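# Remove empty cartridge from sealant gun, leave both on table

## Task

Pull the spent cartridge out of the sealant gun and set it down on the table. The gun must also end up resting on the table itself, not leaning on or propped against anything. When this is achieved, state that the job is finished.

## Robot and tools

Robot: two arms, left_arm and right_arm, each with a two-finger parallel gripper and a wrist camera. Bases in the scene frame: left_arm at (-0.022, +0.270, 0) m, right_arm at (+0.009, -0.264, 0) m, each turned only slightly about z. The scene frame has its origin at table-top height midway between the arms, +x pointing out over the table, +y toward left_arm, +z up. Arm names do not match image left/right. A camera stand sits behind the arms. Loose objects may occasionally get a brief nudge.

Frames: each arm reports its hand pose, velocities and targets in its own base frame. Fixed cameras and the table use the scene frame. Motion offsets use the axes of that arm's current Hand target. Gripper axes: fingers point along +z, close along y. end_effector_position is the spot between the finger pads, just behind the tips.

The 14-number row: every motion argument is one flat list of 14 numbers, all in [-1, 1], covering both arms even if one is idle: left_arm dx, dy, dz, rx, ry, rz, opening, then right_arm's seven in the same order. dx..rz are an offset (not a pose) from that arm's Hand target as it stood when the action or move began, along the Hand target's own axes; 1.0 equals 0.6 m of travel or 180 degrees of turn, and rx, ry, rz form a single rotation vector. Sending the same offset twice moves twice. Six zeros re-request the current Hand target. The opening is absolute, not an offset: +1 fully open (about 87 mm pad gap), +0.5 about 69 mm, 0 about 43 mm, -0.5 about 18 mm, -1 closed. A 0 opening is a real command, so to keep a gripper unchanged resend its present value.

execute_actions(actions, cameras): actions is a list of actions; each action is a table of up to 15 rows, one row per 1/30 s step, and a short table repeats its final row to fill 15 steps. Every row in an action is measured from the action's starting Hand target, not from the row before. cameras lists camera names to return images for; ["all"] for all, [] for none; by default images come only with an empty actions list. An empty list simply reports state and images.

move(target, speed, blend, opening_speed, blocking, cameras): drives each gripper in a straight line toward target, which is one 14-number row or a list of up to 15 rows, all offsets from the same starting Hand targets. speed is path top speed in m/s, 0.002 to 2.9, default 0.25 (turn rate up to twice that in rad/s); one value or one per row. blend (m) rounds corners between listed rows; 0 stops at each. opening_speed (per second on the -1..+1 scale, at least 0.2) ramps the fingers. blocking=false returns after about 0.5 s while motion continues. Paths avoid nothing, last at least 0.5 s and at most 10 s. Grippers lag and can overshoot speed, especially with a straight arm. Avoid paths passing near an arm's own base.

wait(seconds 0 to 10, cameras): lets time pass holding the last commands. stop(cameras): brakes a running move. zoom_image(camera, region [x0, y0, x1, y1] in pixels, at most 504 by 504): closer look at the latest image of one camera. read_manual(section): licence text only. finished_scene(scene): ends the current scene, given its integer number; irreversible.

Cameras: cam_head_left, cam_head_right, cam_high, cam_low, cam_left_wrist, cam_right_wrist, each 896x504.

Results: end_effector_position (m) and end_effector_quat_wxyz per arm in base frame, possibly a few cm off; Hand target (the last commanded pose after clipping, the base of the next offsets); Tool commands; grip_measured (opening on the command scale, within about 0.043); Joint positions (gripper last, 0 closed to 1 open); joint velocities (omitted when all are at noise level); joint torques (include arm weight; joints 1 to 3 wrap at ±28 N m). Action calls also list positions at some steps. A move adds a move: line such as done, off_target, moving, held or fault, plus limits (paced = clipped, held = steps withheld). Done means at rest within 10 mm and 2 degrees; neither done nor off_target reveals contact.

Behaviour: orientation commands are clipped to 40 degrees from the measured one each step. Grippers often stop short or droop, especially far out; check after each move, resend the gap as an offset, and undo tilt. Tiny moves may fail or go sideways. A blocked arm keeps pushing until sent back past its gripper.

Gripping: close to about 0.04 below the grip_measured value at first contact for a firm hold; less for lighter. Pads push up to roughly 20 N; fast closing can hit harder.

Avoid: dropping or releasing moving parts, anything leaving the table, fast or hard contact with the table or heavy objects, the two arms or grippers touching or pinching each other, loading the wrist camera cables, and needless arm stops. Motor heat rises from holding loads, stretched poses or pushing at unreachable targets: MOTOR HOT at 75 °C, a fold-up fault at 90 °C that disables that arm, collapse at 100 °C.

Each tool is called after ">>>" as name(argument=value, ...) on one line, values as JSON.

## Session

>>> execute_actions(actions=[])

Scene clock: 0.00 s.
left_arm: end_effector_position=(+0.2903, -0.0211, +0.1815) grip_measured=+0.979 end_effector_quat_wxyz=(+0.543, -0.187, +0.812, -0.105) | right_arm: end_effector_position=(+0.2415, +0.1483, +0.2467) grip_measured=+1.000 end_effector_quat_wxyz=(+0.484, -0.288, +0.782, +0.265)
Joint positions: left_arm=[-0.066 0.734 0.587 -0.254 -0.093 -0.458 0.989] | right_arm=[0.225 0.86 0.917 -0.539 -0.573 -0.128 1]
Joint velocities: within noise
Joint torques (N m): no reading
Heat: left arm: 34 °C; right arm: 31 °C.
Hand target: left_arm +0.2927, -0.0212, +0.1898; +0.552, -0.187, +0.806, -0.108 | right_arm +0.2410, +0.1481, +0.2483; +0.485, -0.288, +0.782, +0.265
Tool commands: left_gripper/opening=+1.0 right_gripper/opening=+1.0

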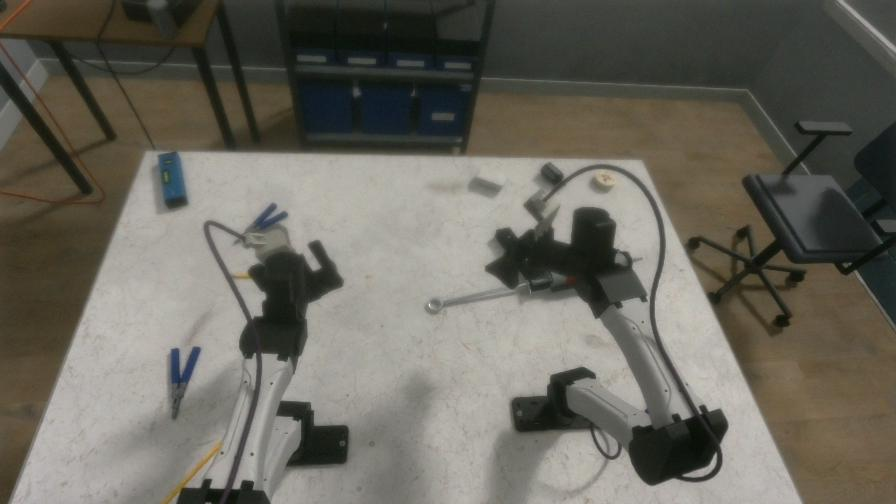

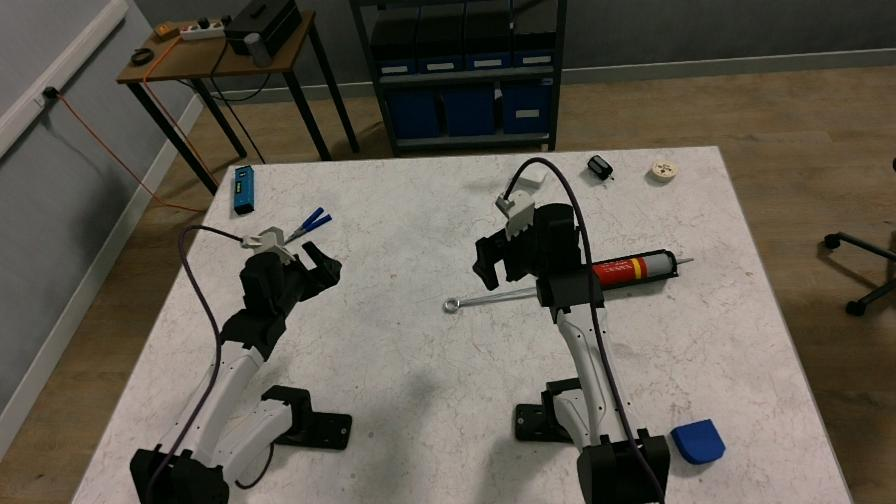

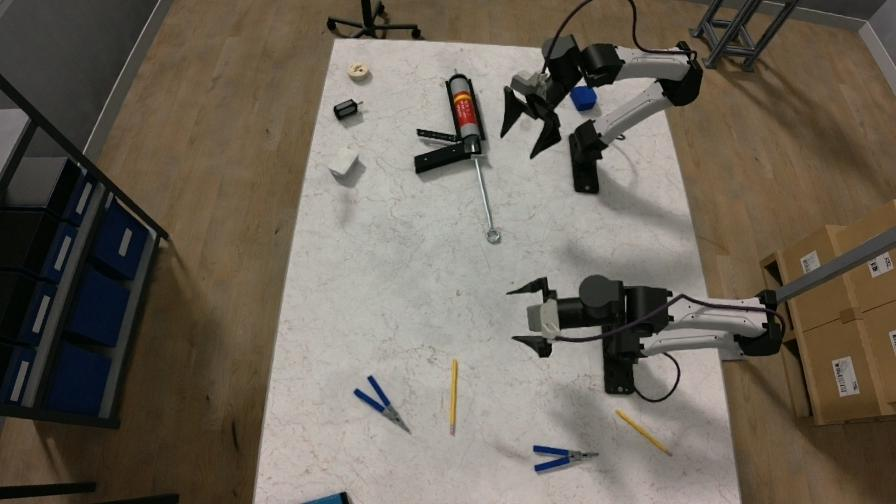

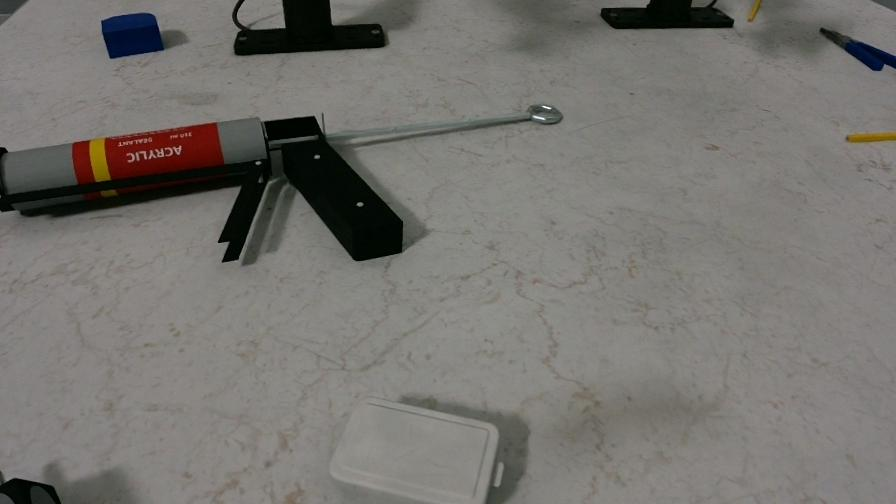

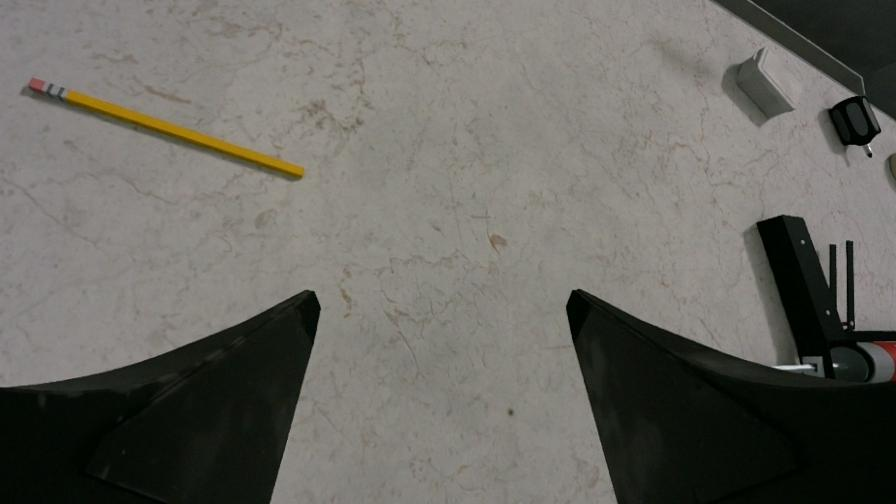

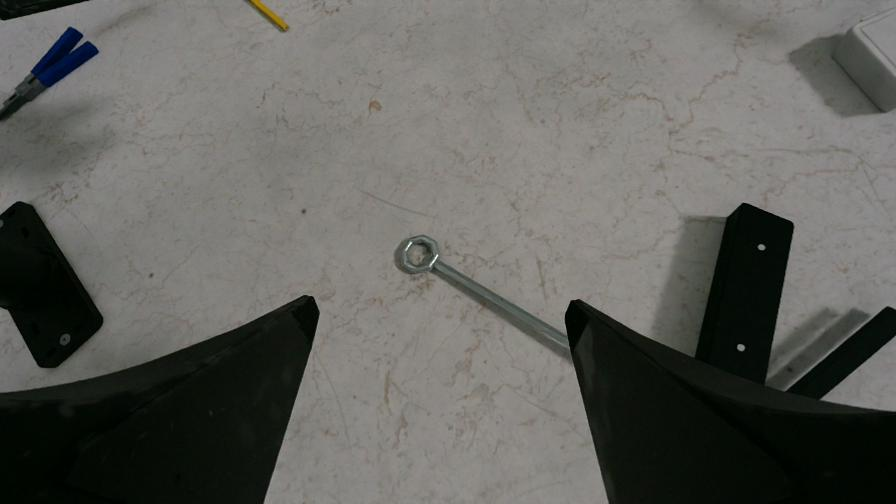

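>>> zoom_image(camera="cam_high", region=[390, 50, 530, 250])

>>> zoom_image(camera="cam_low", region=[0, 90, 420, 280])

Scaled by 2.520 from the camera's 896x504 image, which has a finer 1280x720 frame.

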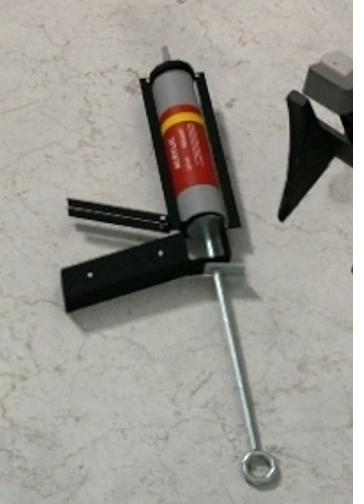

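Scaled by 1.200 from the camera's 896x504 image, which has a finer 1280x720 frame.

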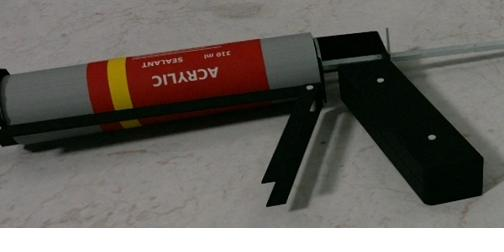

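>>> move(target=[0,0,0,0,0,0,1,-0.009,-0.342,-0.235,0.425,0.146,0.6,1], speed=0.4, cameras=["cam_right_wrist","cam_high","cam_low"])

Scene clock: 32.10 s.
left_arm: end_effector_position=(+0.2903, -0.0211, +0.1815) grip_measured=+0.979 end_effector_quat_wxyz=(+0.543, -0.187, +0.812, -0.105) | right_arm: end_effector_position=(+0.3024, -0.0873, +0.2760) grip_measured=+1.000 end_effector_quat_wxyz=(+0.156, +0.665, +0.726, +0.080)
Joint positions: left_arm=[-0.066 0.734 0.587 -0.254 -0.093 -0.458 0.989] | right_arm=[-0.428 1.627 1.966 -1.561 -0.056 1.064 1]
Joint torques (N m): left_arm=[-0.1 -1.01 7.35 2.18 -0.03 0.03] | right_arm=[-0.12 -4.93 7.97 0.83 0.12 0.04]
Heat: left arm: 40 °C; right arm: 35 °C.
Hand target: left_arm +0.2927, -0.0212, +0.1898; +0.552, -0.187, +0.806, -0.108 | right_arm +0.3029, -0.0911, +0.2803; +0.000, +0.674, +0.739, -0.001
Off the commanded pose: left_arm 0.009 m, 1 deg | right_arm 0.006 m, 20 deg.
joint sent to its limit (right arm) — joint 4 (wrist pitch), lower limit. The joint targets are off in orientation, not in position.
move: off_target (right_arm)
Images, in order (width x height): cam_high 896x504, cam_low 896x504, cam_right_wrist 896x504.

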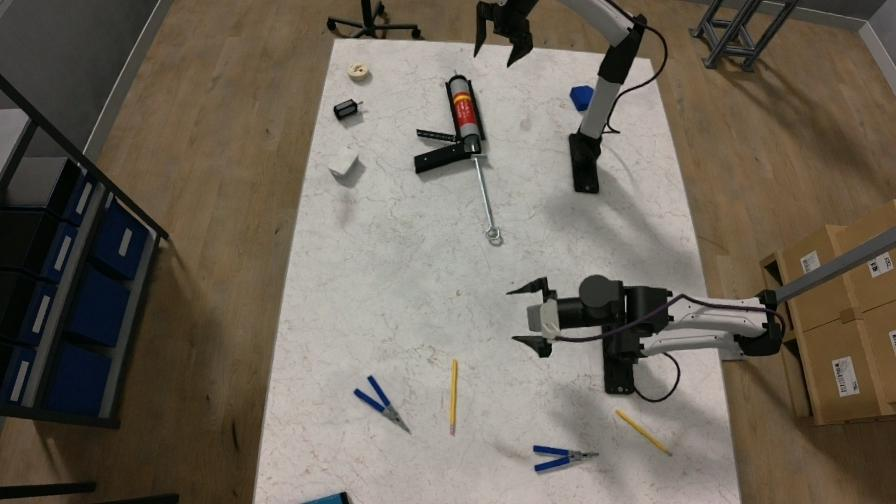

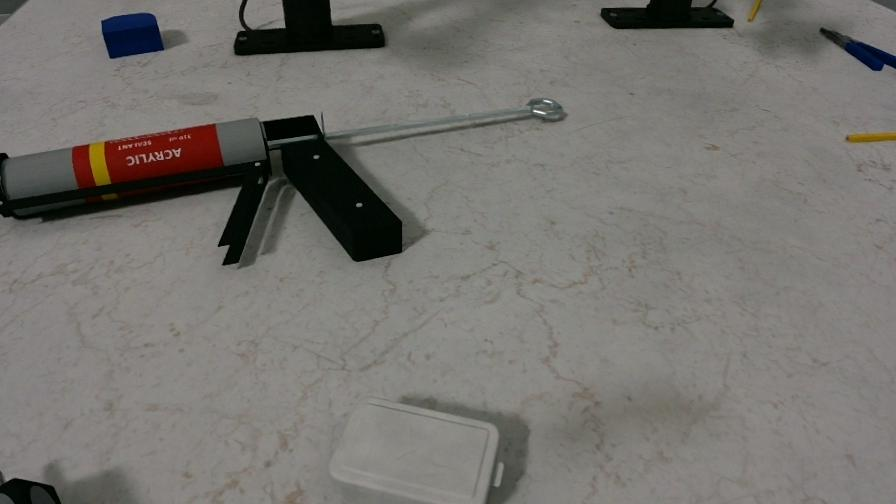

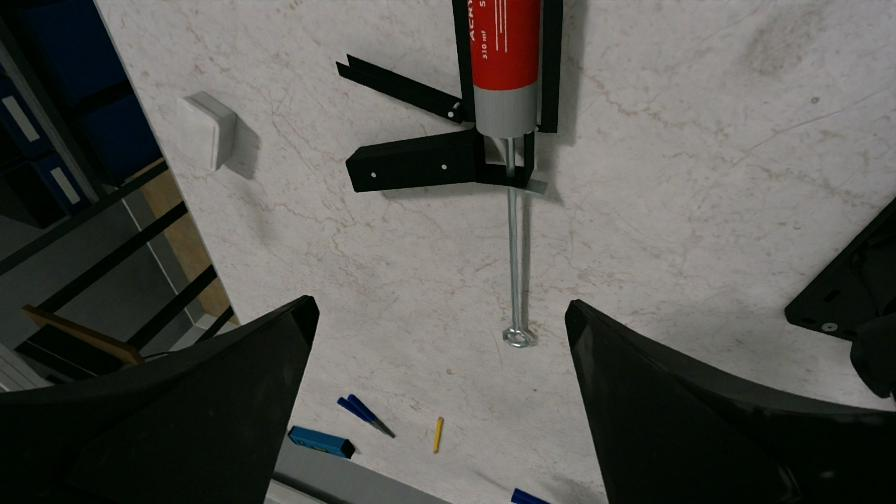

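>>> zoom_image(camera="cam_right_wrist", region=[420, 0, 600, 200])

>>> zoom_image(camera="cam_high", region=[430, 60, 510, 160])

Scaled by 2.520 from the camera's 896x504 image, which has a finer 1280x720 frame.

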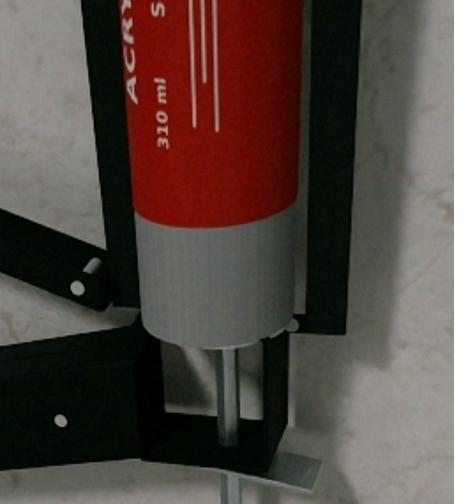

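Scaled by 5.040 from the camera's 896x504 image, which has a finer 1280x720 frame.

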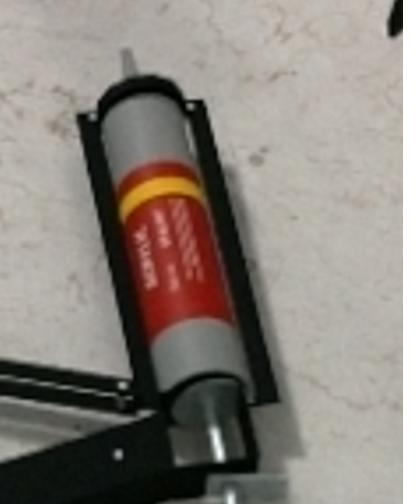

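>>> move(target=[0.243,-0.22,0.007,0.336,0.188,0.35,0,0,0,0,0,0,0,1], speed=0.4, cameras=["cam_left_wrist","cam_right_wrist","cam_low"])

Scene clock: 59.33 s.
left_arm: end_effector_position=(+0.2675, -0.1943, +0.1041) grip_measured=+0.000 end_effector_quat_wxyz=(+0.293, +0.547, +0.750, -0.227) | right_arm: end_effector_position=(+0.3024, -0.0873, +0.2760) grip_measured=+1.000 end_effector_quat_wxyz=(+0.156, +0.665, +0.726, +0.080)
Joint positions: left_arm=[-0.414 1.421 0.976 -0.58 0.556 0.687 0.5] | right_arm=[-0.428 1.627 1.966 -1.561 -0.056 1.065 1]
Joint torques (N m): left_arm=[-0.57 -4.03 8.5 1.38 0.53 0.12] | right_arm=[-0.18 -4.92 7.99 0.83 0.11 0.11]
Heat: left arm: 41 °C; right arm: 38 °C.
Hand target: left_arm +0.2737, -0.2020, +0.1146; +0.306, +0.556, +0.737, -0.232 | right_arm +0.3029, -0.0911, +0.2803; +0.000, +0.674, +0.739, -0.001
Off the commanded pose: left_arm 0.014 m, 2 deg | right_arm 0.006 m, 20 deg.
joint sent to its limit (right arm) — joint 4 (wrist pitch), lower limit. The joint targets are off in orientation, not in position.
move: off_target (left_arm, right_arm)
Images, in order (width x height): cam_low 896x504, cam_left_wrist 896x504, cam_right_wrist 896x504.

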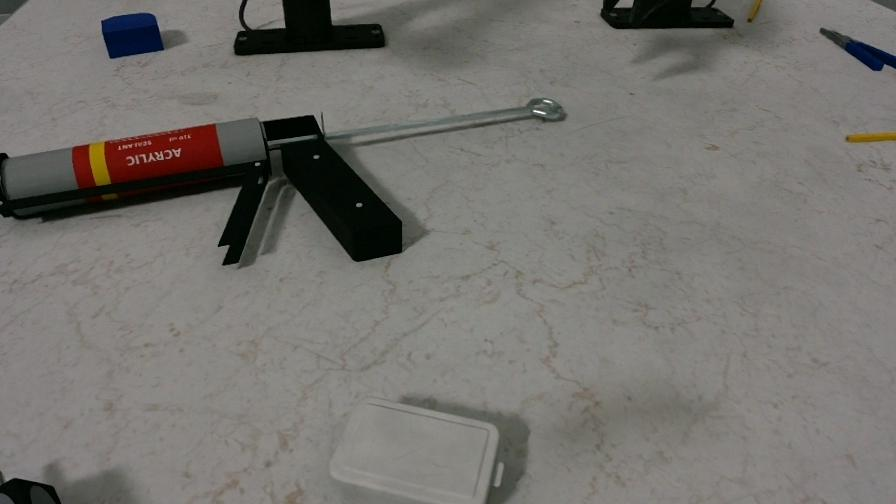

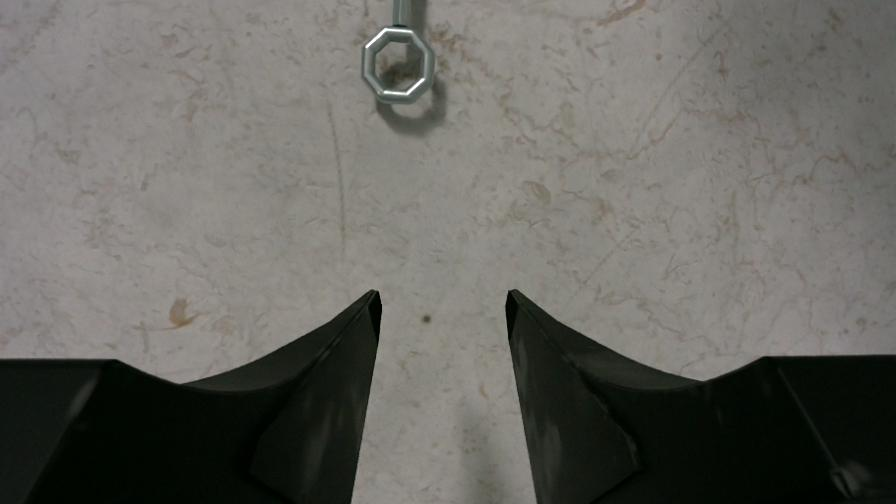

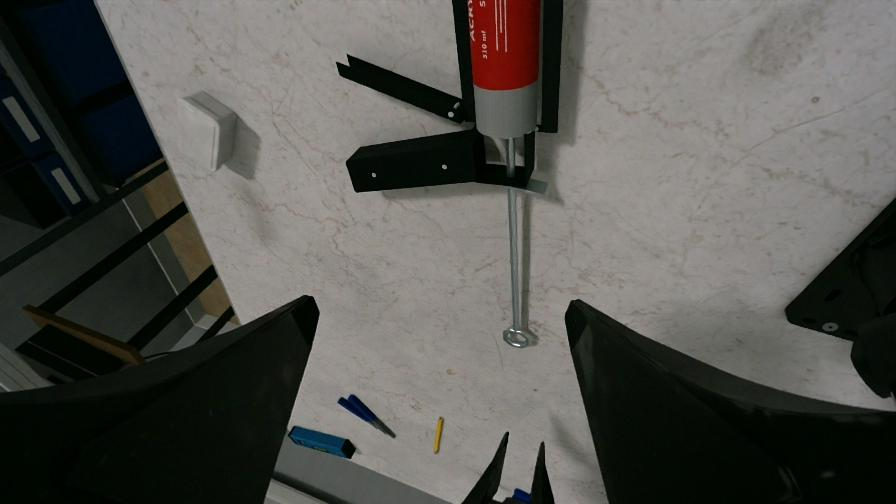

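>>> move(target=[-0.087,0.048,0.167,0,0,0,1,0.167,0.029,0.267,0,0,-0.554,1], cameras=["cam_left_wrist","cam_right_wrist","cam_low","cam_high"])

Scene clock: 76.93 s.
left_arm: end_effector_position=(+0.3197, -0.2884, +0.0712) grip_measured=+0.978 end_effector_quat_wxyz=(+0.285, +0.555, +0.745, -0.237) | right_arm: end_effector_position=(+0.3125, +0.0120, +0.1272) grip_measured=+1.000 end_effector_quat_wxyz=(+0.009, -0.125, +0.992, +0.005)
Joint positions: left_arm=[-0.587 1.8 1.226 -0.387 0.486 0.537 0.989] | right_arm=[0.057 1.868 1.673 -1.359 -0.011 -0.192 1]
Joint torques (N m): left_arm=[-0.85 -6.49 8.32 1.73 0.16 -0.03] | right_arm=[0.72 -7.56 4.98 0.48 0.13 -0.08]
Heat: left arm: 40 °C; right arm: 39 °C.
Hand target: left_arm +0.3309, -0.2978, +0.0808; +0.306, +0.556, +0.737, -0.232 | right_arm +0.3108, +0.0100, +0.1200; -0.001, -0.130, +0.991, -0.001
Off the commanded pose: left_arm 0.018 m, 3 deg | right_arm 0.008 m, 1 deg.
move: off_target (left_arm)
Images, in order (width x height): cam_high 896x504, cam_low 896x504, cam_left_wrist 896x504, cam_right_wrist 896x504.

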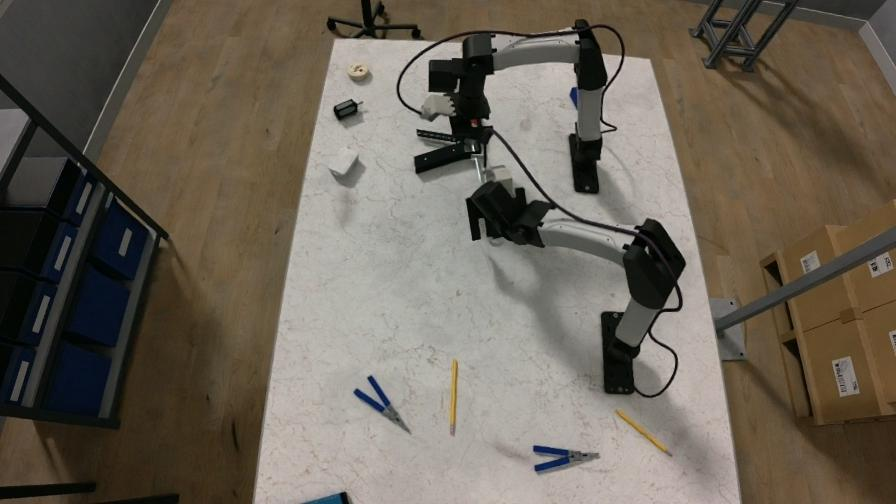

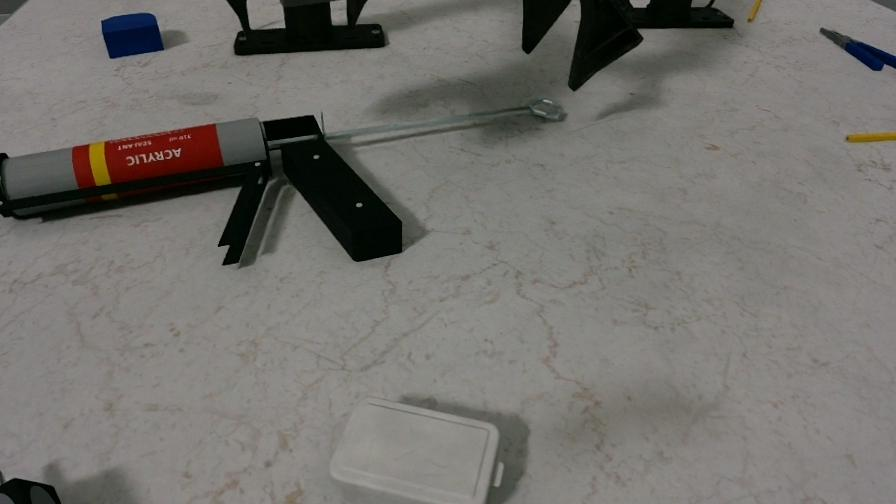

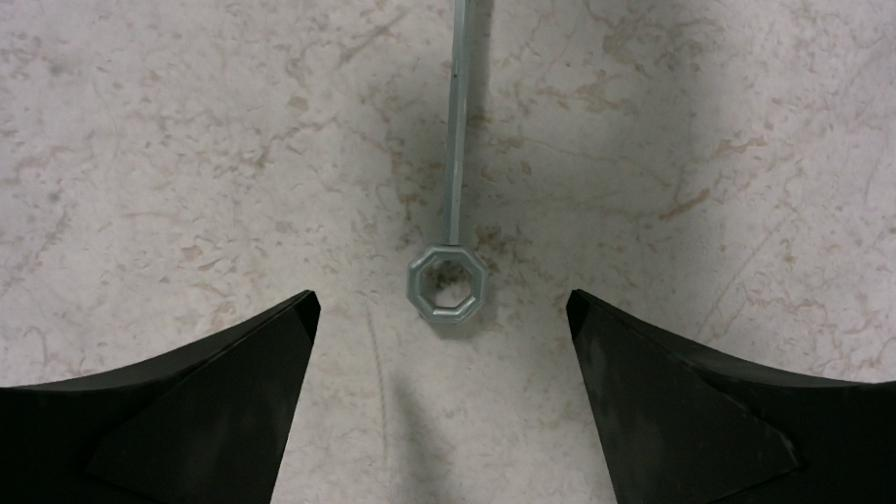

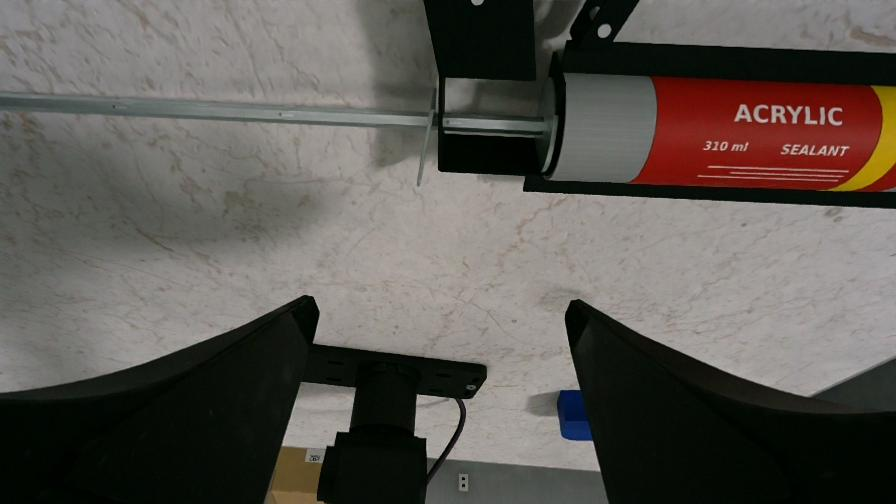

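>>> zoom_image(camera="cam_right_wrist", region=[400, 0, 680, 220])

Scaled by 1.800 from the camera's 896x504 image, which has a finer 1280x720 frame.

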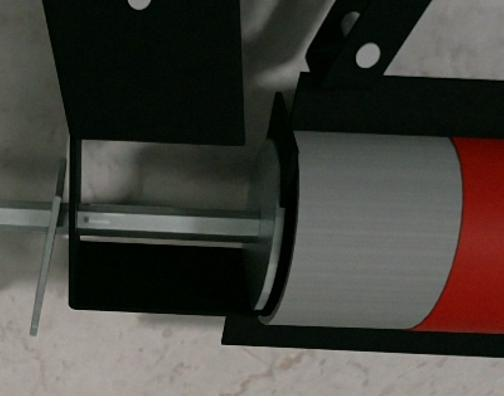

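>>> move(target=[0.022,-0.003,0.094,0,0,0,1,-0.004,0.011,0.103,0,0,0,0], speed=0.15, cameras=["cam_left_wrist","cam_right_wrist","cam_low"])

Scene clock: 93.03 s.
left_arm: end_effector_position=(+0.3288, -0.3200, +0.0252) grip_measured=+0.978 end_effector_quat_wxyz=(+0.288, +0.556, +0.743, -0.236) | right_arm: end_effector_position=(+0.3136, +0.0172, +0.0639) grip_measured=+0.000 end_effector_quat_wxyz=(+0.006, -0.132, +0.991, +0.005)
Joint positions: left_arm=[-0.643 1.953 1.226 -0.205 0.453 0.49 0.989] | right_arm=[0.074 1.899 1.461 -1.122 -0.011 -0.191 0.5]
Joint torques (N m): left_arm=[-0.73 -7.61 7.08 1.78 0.11 -0.02] | right_arm=[1.01 -7.94 5.15 0.47 0.12 0.13]
Heat: left arm: 42 °C; right arm: 37 °C.
Hand target: left_arm +0.3374, -0.3278, +0.0316; +0.306, +0.556, +0.737, -0.232 | right_arm +0.3111, +0.0169, +0.0581; -0.001, -0.130, +0.991, -0.001
Off the commanded pose: left_arm 0.013 m, 2 deg | right_arm 0.006 m, 1 deg.
move: off_target (left_arm)
Images, in order (width x height): cam_low 896x504, cam_left_wrist 896x504, cam_right_wrist 896x504.

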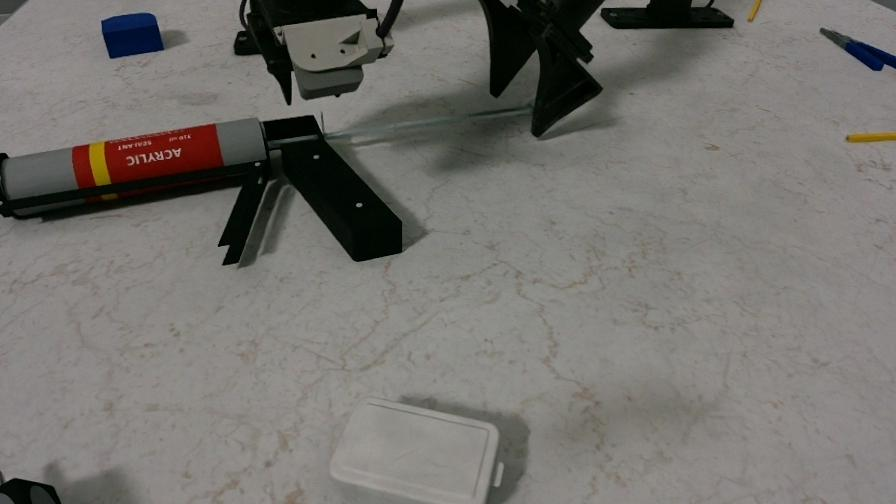

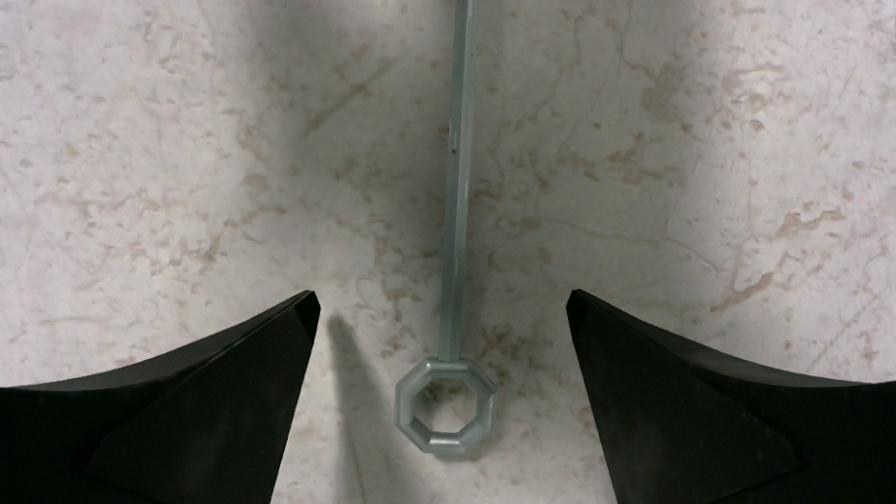

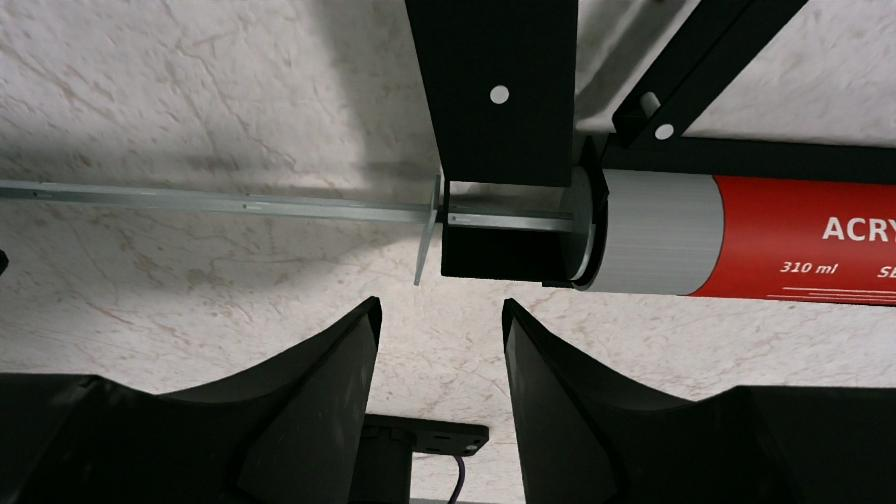

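>>> move(target=[0,0,0,0,0,0,-1,-0.012,-0.245,-0.2,0,0,0,1], cameras=["cam_left_wrist","cam_right_wrist"], opening_speed=1.2)

>>> zoom_image(camera="cam_right_wrist", region=[400, 0, 896, 260])

Scene clock: 105.63 s.
left_arm: end_effector_position=(+0.3288, -0.3203, +0.0253) grip_measured=-0.789 end_effector_quat_wxyz=(+0.289, +0.556, +0.743, -0.236) | right_arm: end_effector_position=(+0.3546, -0.1218, +0.1767) grip_measured=+1.000 end_effector_quat_wxyz=(+0.049, -0.126, +0.991, -0.018)
Joint positions: left_arm=[-0.643 1.953 1.226 -0.205 0.452 0.49 0.106] | right_arm=[-0.277 2.069 2.165 -1.563 -0.004 -0.529 1]
Joint torques (N m): left_arm=[-0.55 -7.43 7.06 1.8 0.12 -0.01] | right_arm=[0.96 -8.83 7.83 0.45 0.1 -0.04]
Heat: left arm: 42 °C; right arm: 38 °C.
Hand target: left_arm +0.3373, -0.3279, +0.0316; +0.306, +0.556, +0.737, -0.232 | right_arm +0.3564, -0.1230, +0.1784; -0.001, -0.130, +0.991, -0.001
Off the commanded pose: left_arm 0.013 m, 2 deg | right_arm 0.003 m, 6 deg.
joint sent to its limit (right arm) — joint 4 (wrist pitch), lower limit. The joint targets are off in orientation, not in position.
move: off_target (left_arm, right_arm)
Images, in order (width x height): cam_left_wrist 896x504, cam_right_wrist 896x504.

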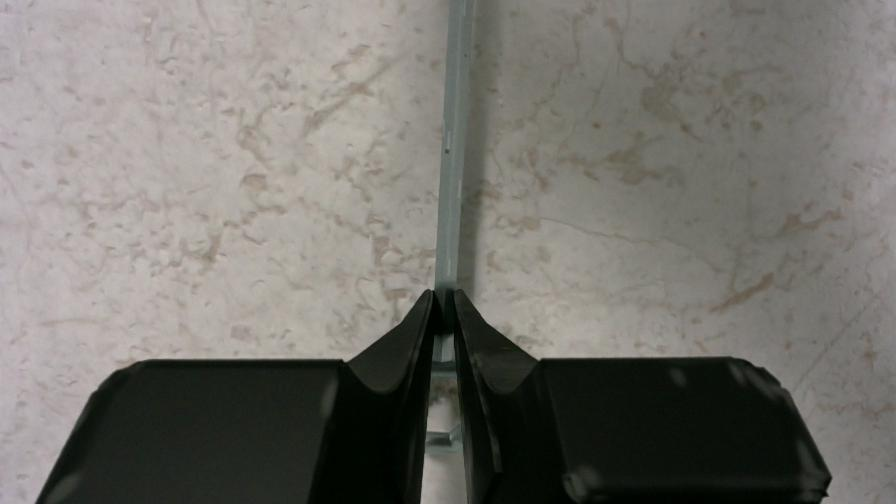

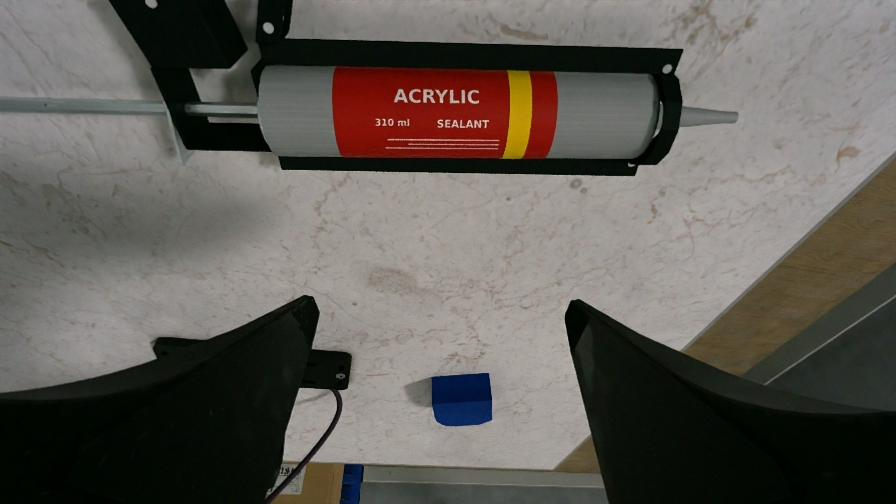

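Scaled by 1.016 from the camera's 896x504 image, which has a finer 1280x720 frame.

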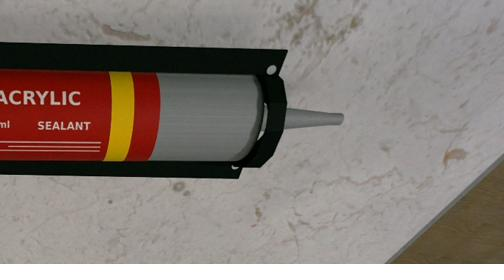

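>>> move(target=[0,0,0,0,0,0,-1,-0.003,0.01,0.097,0,0,0.511,1], cameras=["cam_right_wrist","cam_low"])

Scene clock: 121.37 s.
left_arm: end_effector_position=(+0.3288, -0.3203, +0.0253) grip_measured=-0.789 end_effector_quat_wxyz=(+0.289, +0.556, +0.743, -0.236) | right_arm: end_effector_position=(+0.3579, -0.1172, +0.1146) grip_measured=+1.000 end_effector_quat_wxyz=(-0.008, +0.616, +0.787, -0.008)
Joint positions: left_arm=[-0.643 1.953 1.226 -0.205 0.452 0.49 0.106] | right_arm=[-0.4 2.103 1.954 -1.441 0.011 0.929 1]
Joint torques (N m): left_arm=[-0.54 -7.6 6.94 1.78 0.11 0] | right_arm=[-0.06 -12.55 4.85 0.36 -0.02 0.14]
Heat: left arm: 42 °C; right arm: 41 °C.
Hand target: left_arm +0.3373, -0.3279, +0.0316; +0.306, +0.556, +0.737, -0.232 | right_arm +0.3565, -0.1168, +0.1202; +0.000, +0.623, +0.783, -0.001
Off the commanded pose: left_arm 0.013 m, 2 deg | right_arm 0.006 m, 1 deg.
move: off_target (left_arm)
Images, in order (width x height): cam_low 896x504, cam_right_wrist 896x504.

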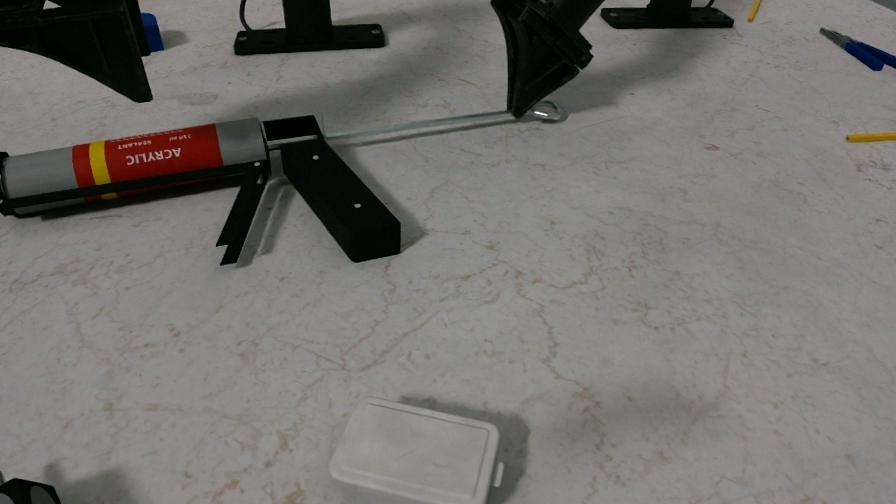

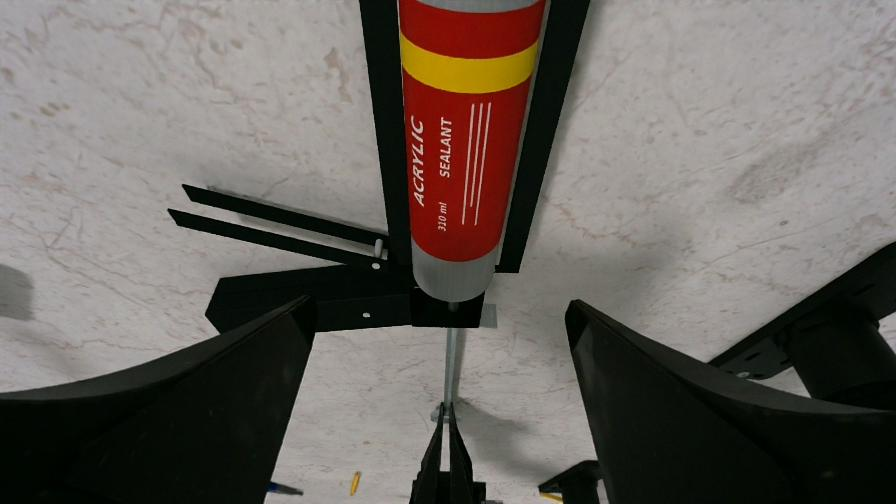

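>>> move(target=[0,0,0,0,0,0,-1,0,-0.018,0.128,0,0,0,1], speed=0.12, cameras=["cam_right_wrist","cam_low"])

>>> zoom_image(camera="cam_low", region=[0, 0, 300, 240])

Scene clock: 129.87 s.
left_arm: end_effector_position=(+0.3288, -0.3203, +0.0253) grip_measured=-0.789 end_effector_quat_wxyz=(+0.289, +0.556, +0.743, -0.236) | right_arm: end_effector_position=(+0.3473, -0.1190, +0.0382) grip_measured=+1.000 end_effector_quat_wxyz=(-0.008, +0.623, +0.782, -0.008)
Joint positions: left_arm=[-0.643 1.953 1.226 -0.205 0.452 0.49 0.106] | right_arm=[-0.416 2.084 1.62 -1.127 0.011 0.929 1]
Joint torques (N m): left_arm=[-0.66 -7.57 7.02 1.81 0.11 -0.01] | right_arm=[-0.13 -12.31 4.74 0.41 -0.02 -0.03]
Heat: left arm: 42 °C; right arm: 43 °C.
Hand target: left_arm +0.3373, -0.3279, +0.0316; +0.306, +0.556, +0.737, -0.232 | right_arm +0.3458, -0.1194, +0.0434; +0.000, +0.622, +0.783, -0.001
Off the commanded pose: left_arm 0.013 m, 2 deg | right_arm 0.005 m, 1 deg.
move: off_target (left_arm)
Images, in order (width x height): cam_low 896x504, cam_right_wrist 896x504.

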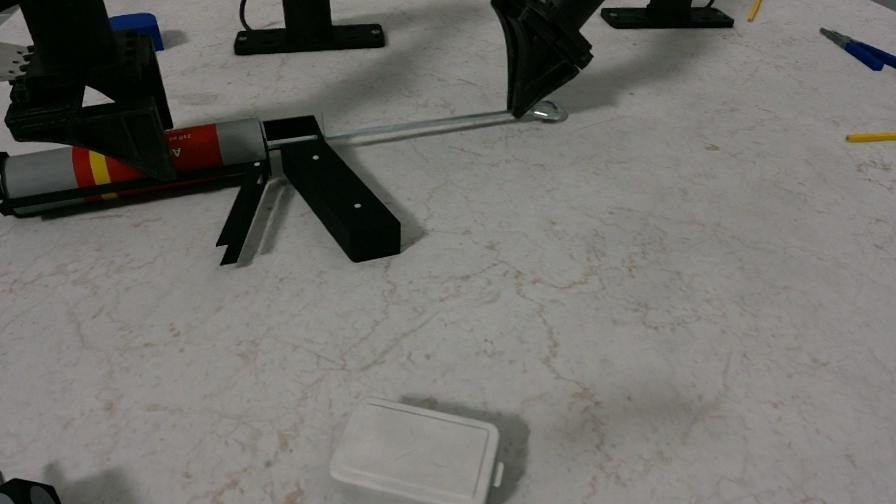

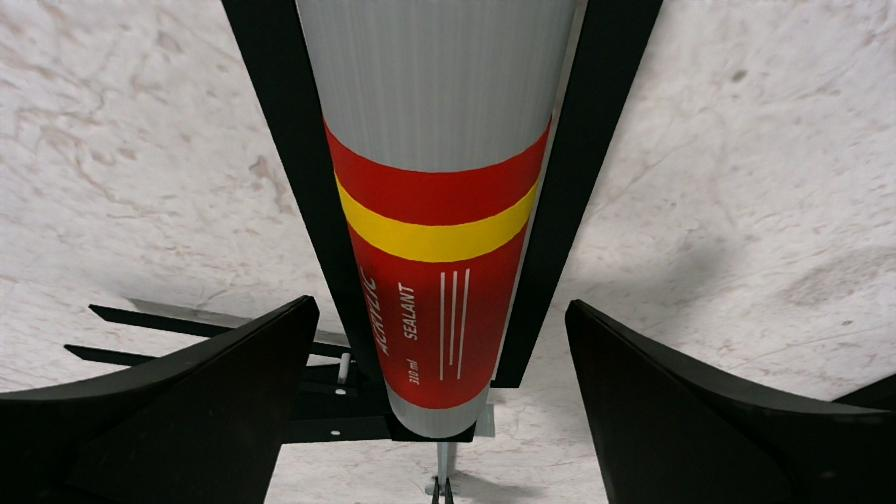

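Scaled by 1.680 from the camera's 896x504 image, which has a finer 1280x720 frame.

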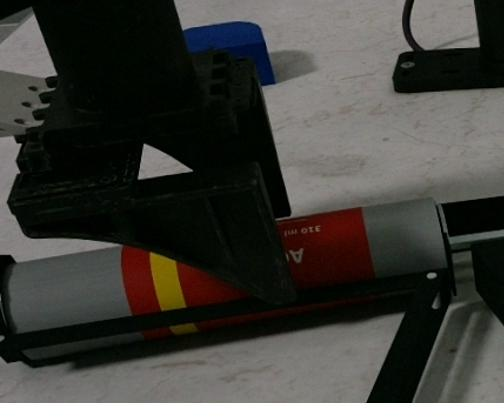

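>>> move(target=[0,0,0,0,0,0,-1,0,0,0.003,0,0,0,-0.4], opening_speed=1, speed=0.1, cameras=["cam_right_wrist","cam_low"])

Scene clock: 133.90 s.
left_arm: end_effector_position=(+0.3288, -0.3203, +0.0253) grip_measured=-0.789 end_effector_quat_wxyz=(+0.289, +0.556, +0.743, -0.236) | right_arm: end_effector_position=(+0.3490, -0.1198, +0.0379) grip_measured=+0.046 end_effector_quat_wxyz=(-0.005, +0.623, +0.782, -0.007)
Joint positions: left_arm=[-0.643 1.953 1.226 -0.205 0.452 0.49 0.106] | right_arm=[-0.416 2.084 1.62 -1.119 0.011 0.929 0.523]
Joint torques (N m): left_arm=[-0.66 -7.53 6.99 1.78 0.14 -0.02] | right_arm=[-0.12 -12.16 4.38 0.39 -0.01 -0.03]
Heat: left arm: 42 °C; right arm: 46 °C.
Hand target: left_arm +0.3373, -0.3279, +0.0316; +0.306, +0.556, +0.737, -0.232 | right_arm +0.3458, -0.1194, +0.0416; +0.000, +0.622, +0.783, -0.001
Off the commanded pose: left_arm 0.013 m, 2 deg | right_arm 0.005 m, 1 deg.
move: off_target (left_arm)
Images, in order (width x height): cam_low 896x504, cam_right_wrist 896x504.

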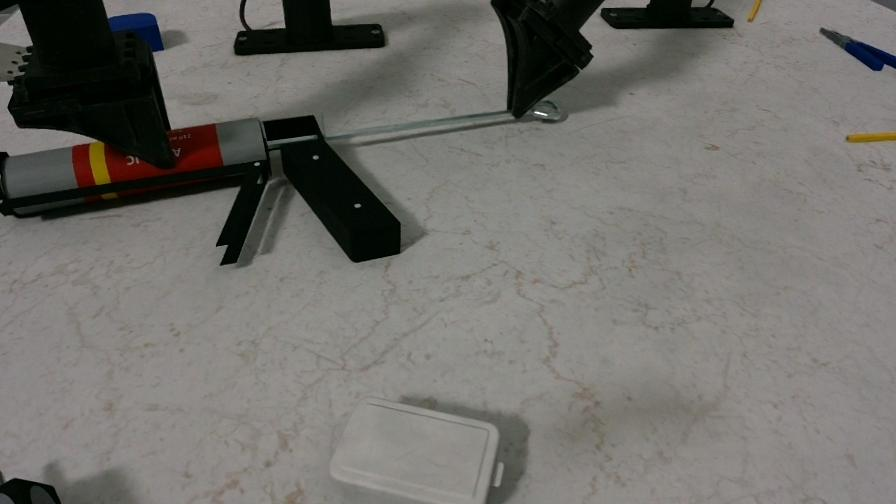

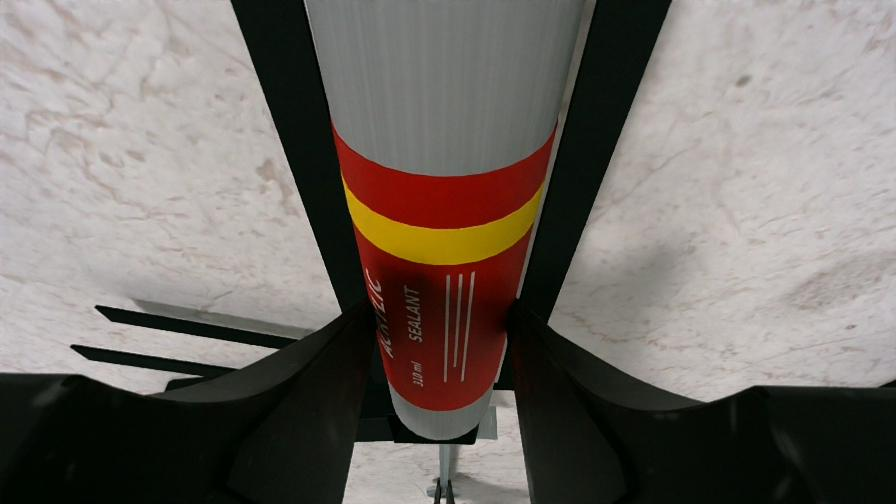

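>>> move(target=[0,0,0,0,0,0,-1,0,0,-0.052,0,0.083,0,-0.4], speed=0.05, cameras=["cam_right_wrist","cam_low"])

>>> zoom_image(camera="cam_low", region=[0, 0, 350, 280])

Scene clock: 139.37 s.
left_arm: end_effector_position=(+0.3288, -0.3203, +0.0253) grip_measured=-0.789 end_effector_quat_wxyz=(+0.289, +0.556, +0.743, -0.236) | right_arm: end_effector_position=(+0.3447, -0.1189, +0.0705) grip_measured=+0.046 end_effector_quat_wxyz=(-0.094, +0.617, +0.778, +0.073)
Joint positions: left_arm=[-0.643 1.953 1.226 -0.205 0.452 0.49 0.106] | right_arm=[-0.5 2.201 1.871 -1.404 -0.175 0.827 0.523]
Joint torques (N m): left_arm=[-0.59 -7.65 7.02 1.79 0.11 0.01] | right_arm=[-0.16 -9.4 8.16 -0.2 -0.25 -0.01]
Heat: left arm: 42 °C; right arm: 47 °C.
Hand target: left_arm +0.3373, -0.3279, +0.0316; +0.306, +0.556, +0.737, -0.232 | right_arm +0.3458, -0.1194, +0.0729; -0.102, +0.617, +0.776, +0.080
Off the commanded pose: left_arm 0.013 m, 2 deg | right_arm 0.003 m, 1 deg.
move: off_target (left_arm)
Images, in order (width x height): cam_low 896x504, cam_right_wrist 896x504.

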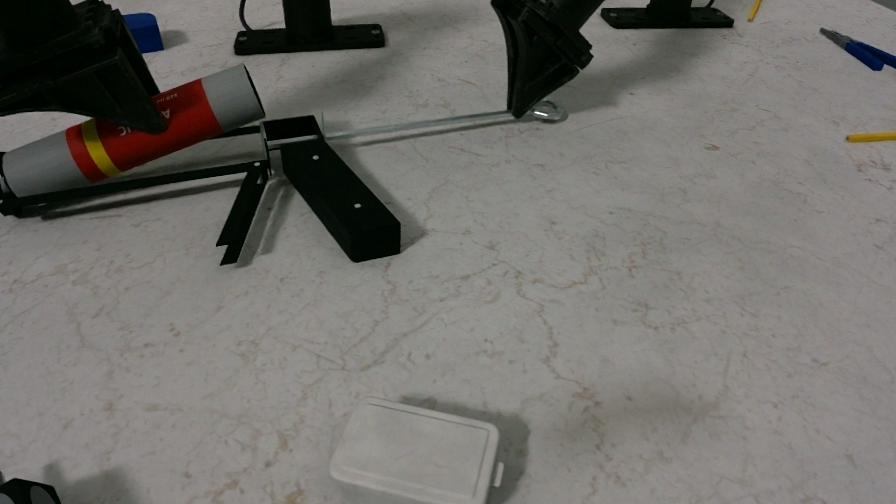

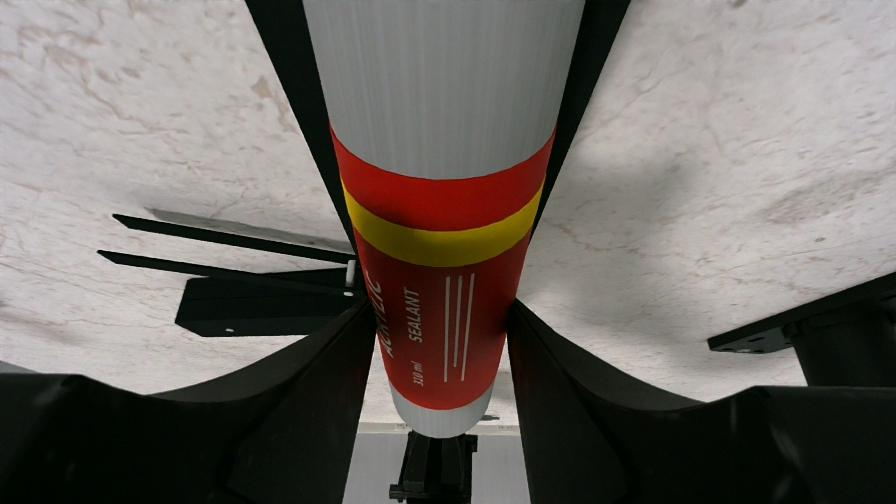

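Scaled by 1.440 from the camera's 896x504 image, which has a finer 1280x720 frame.

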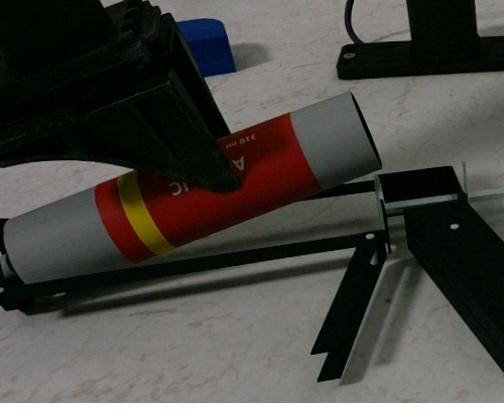

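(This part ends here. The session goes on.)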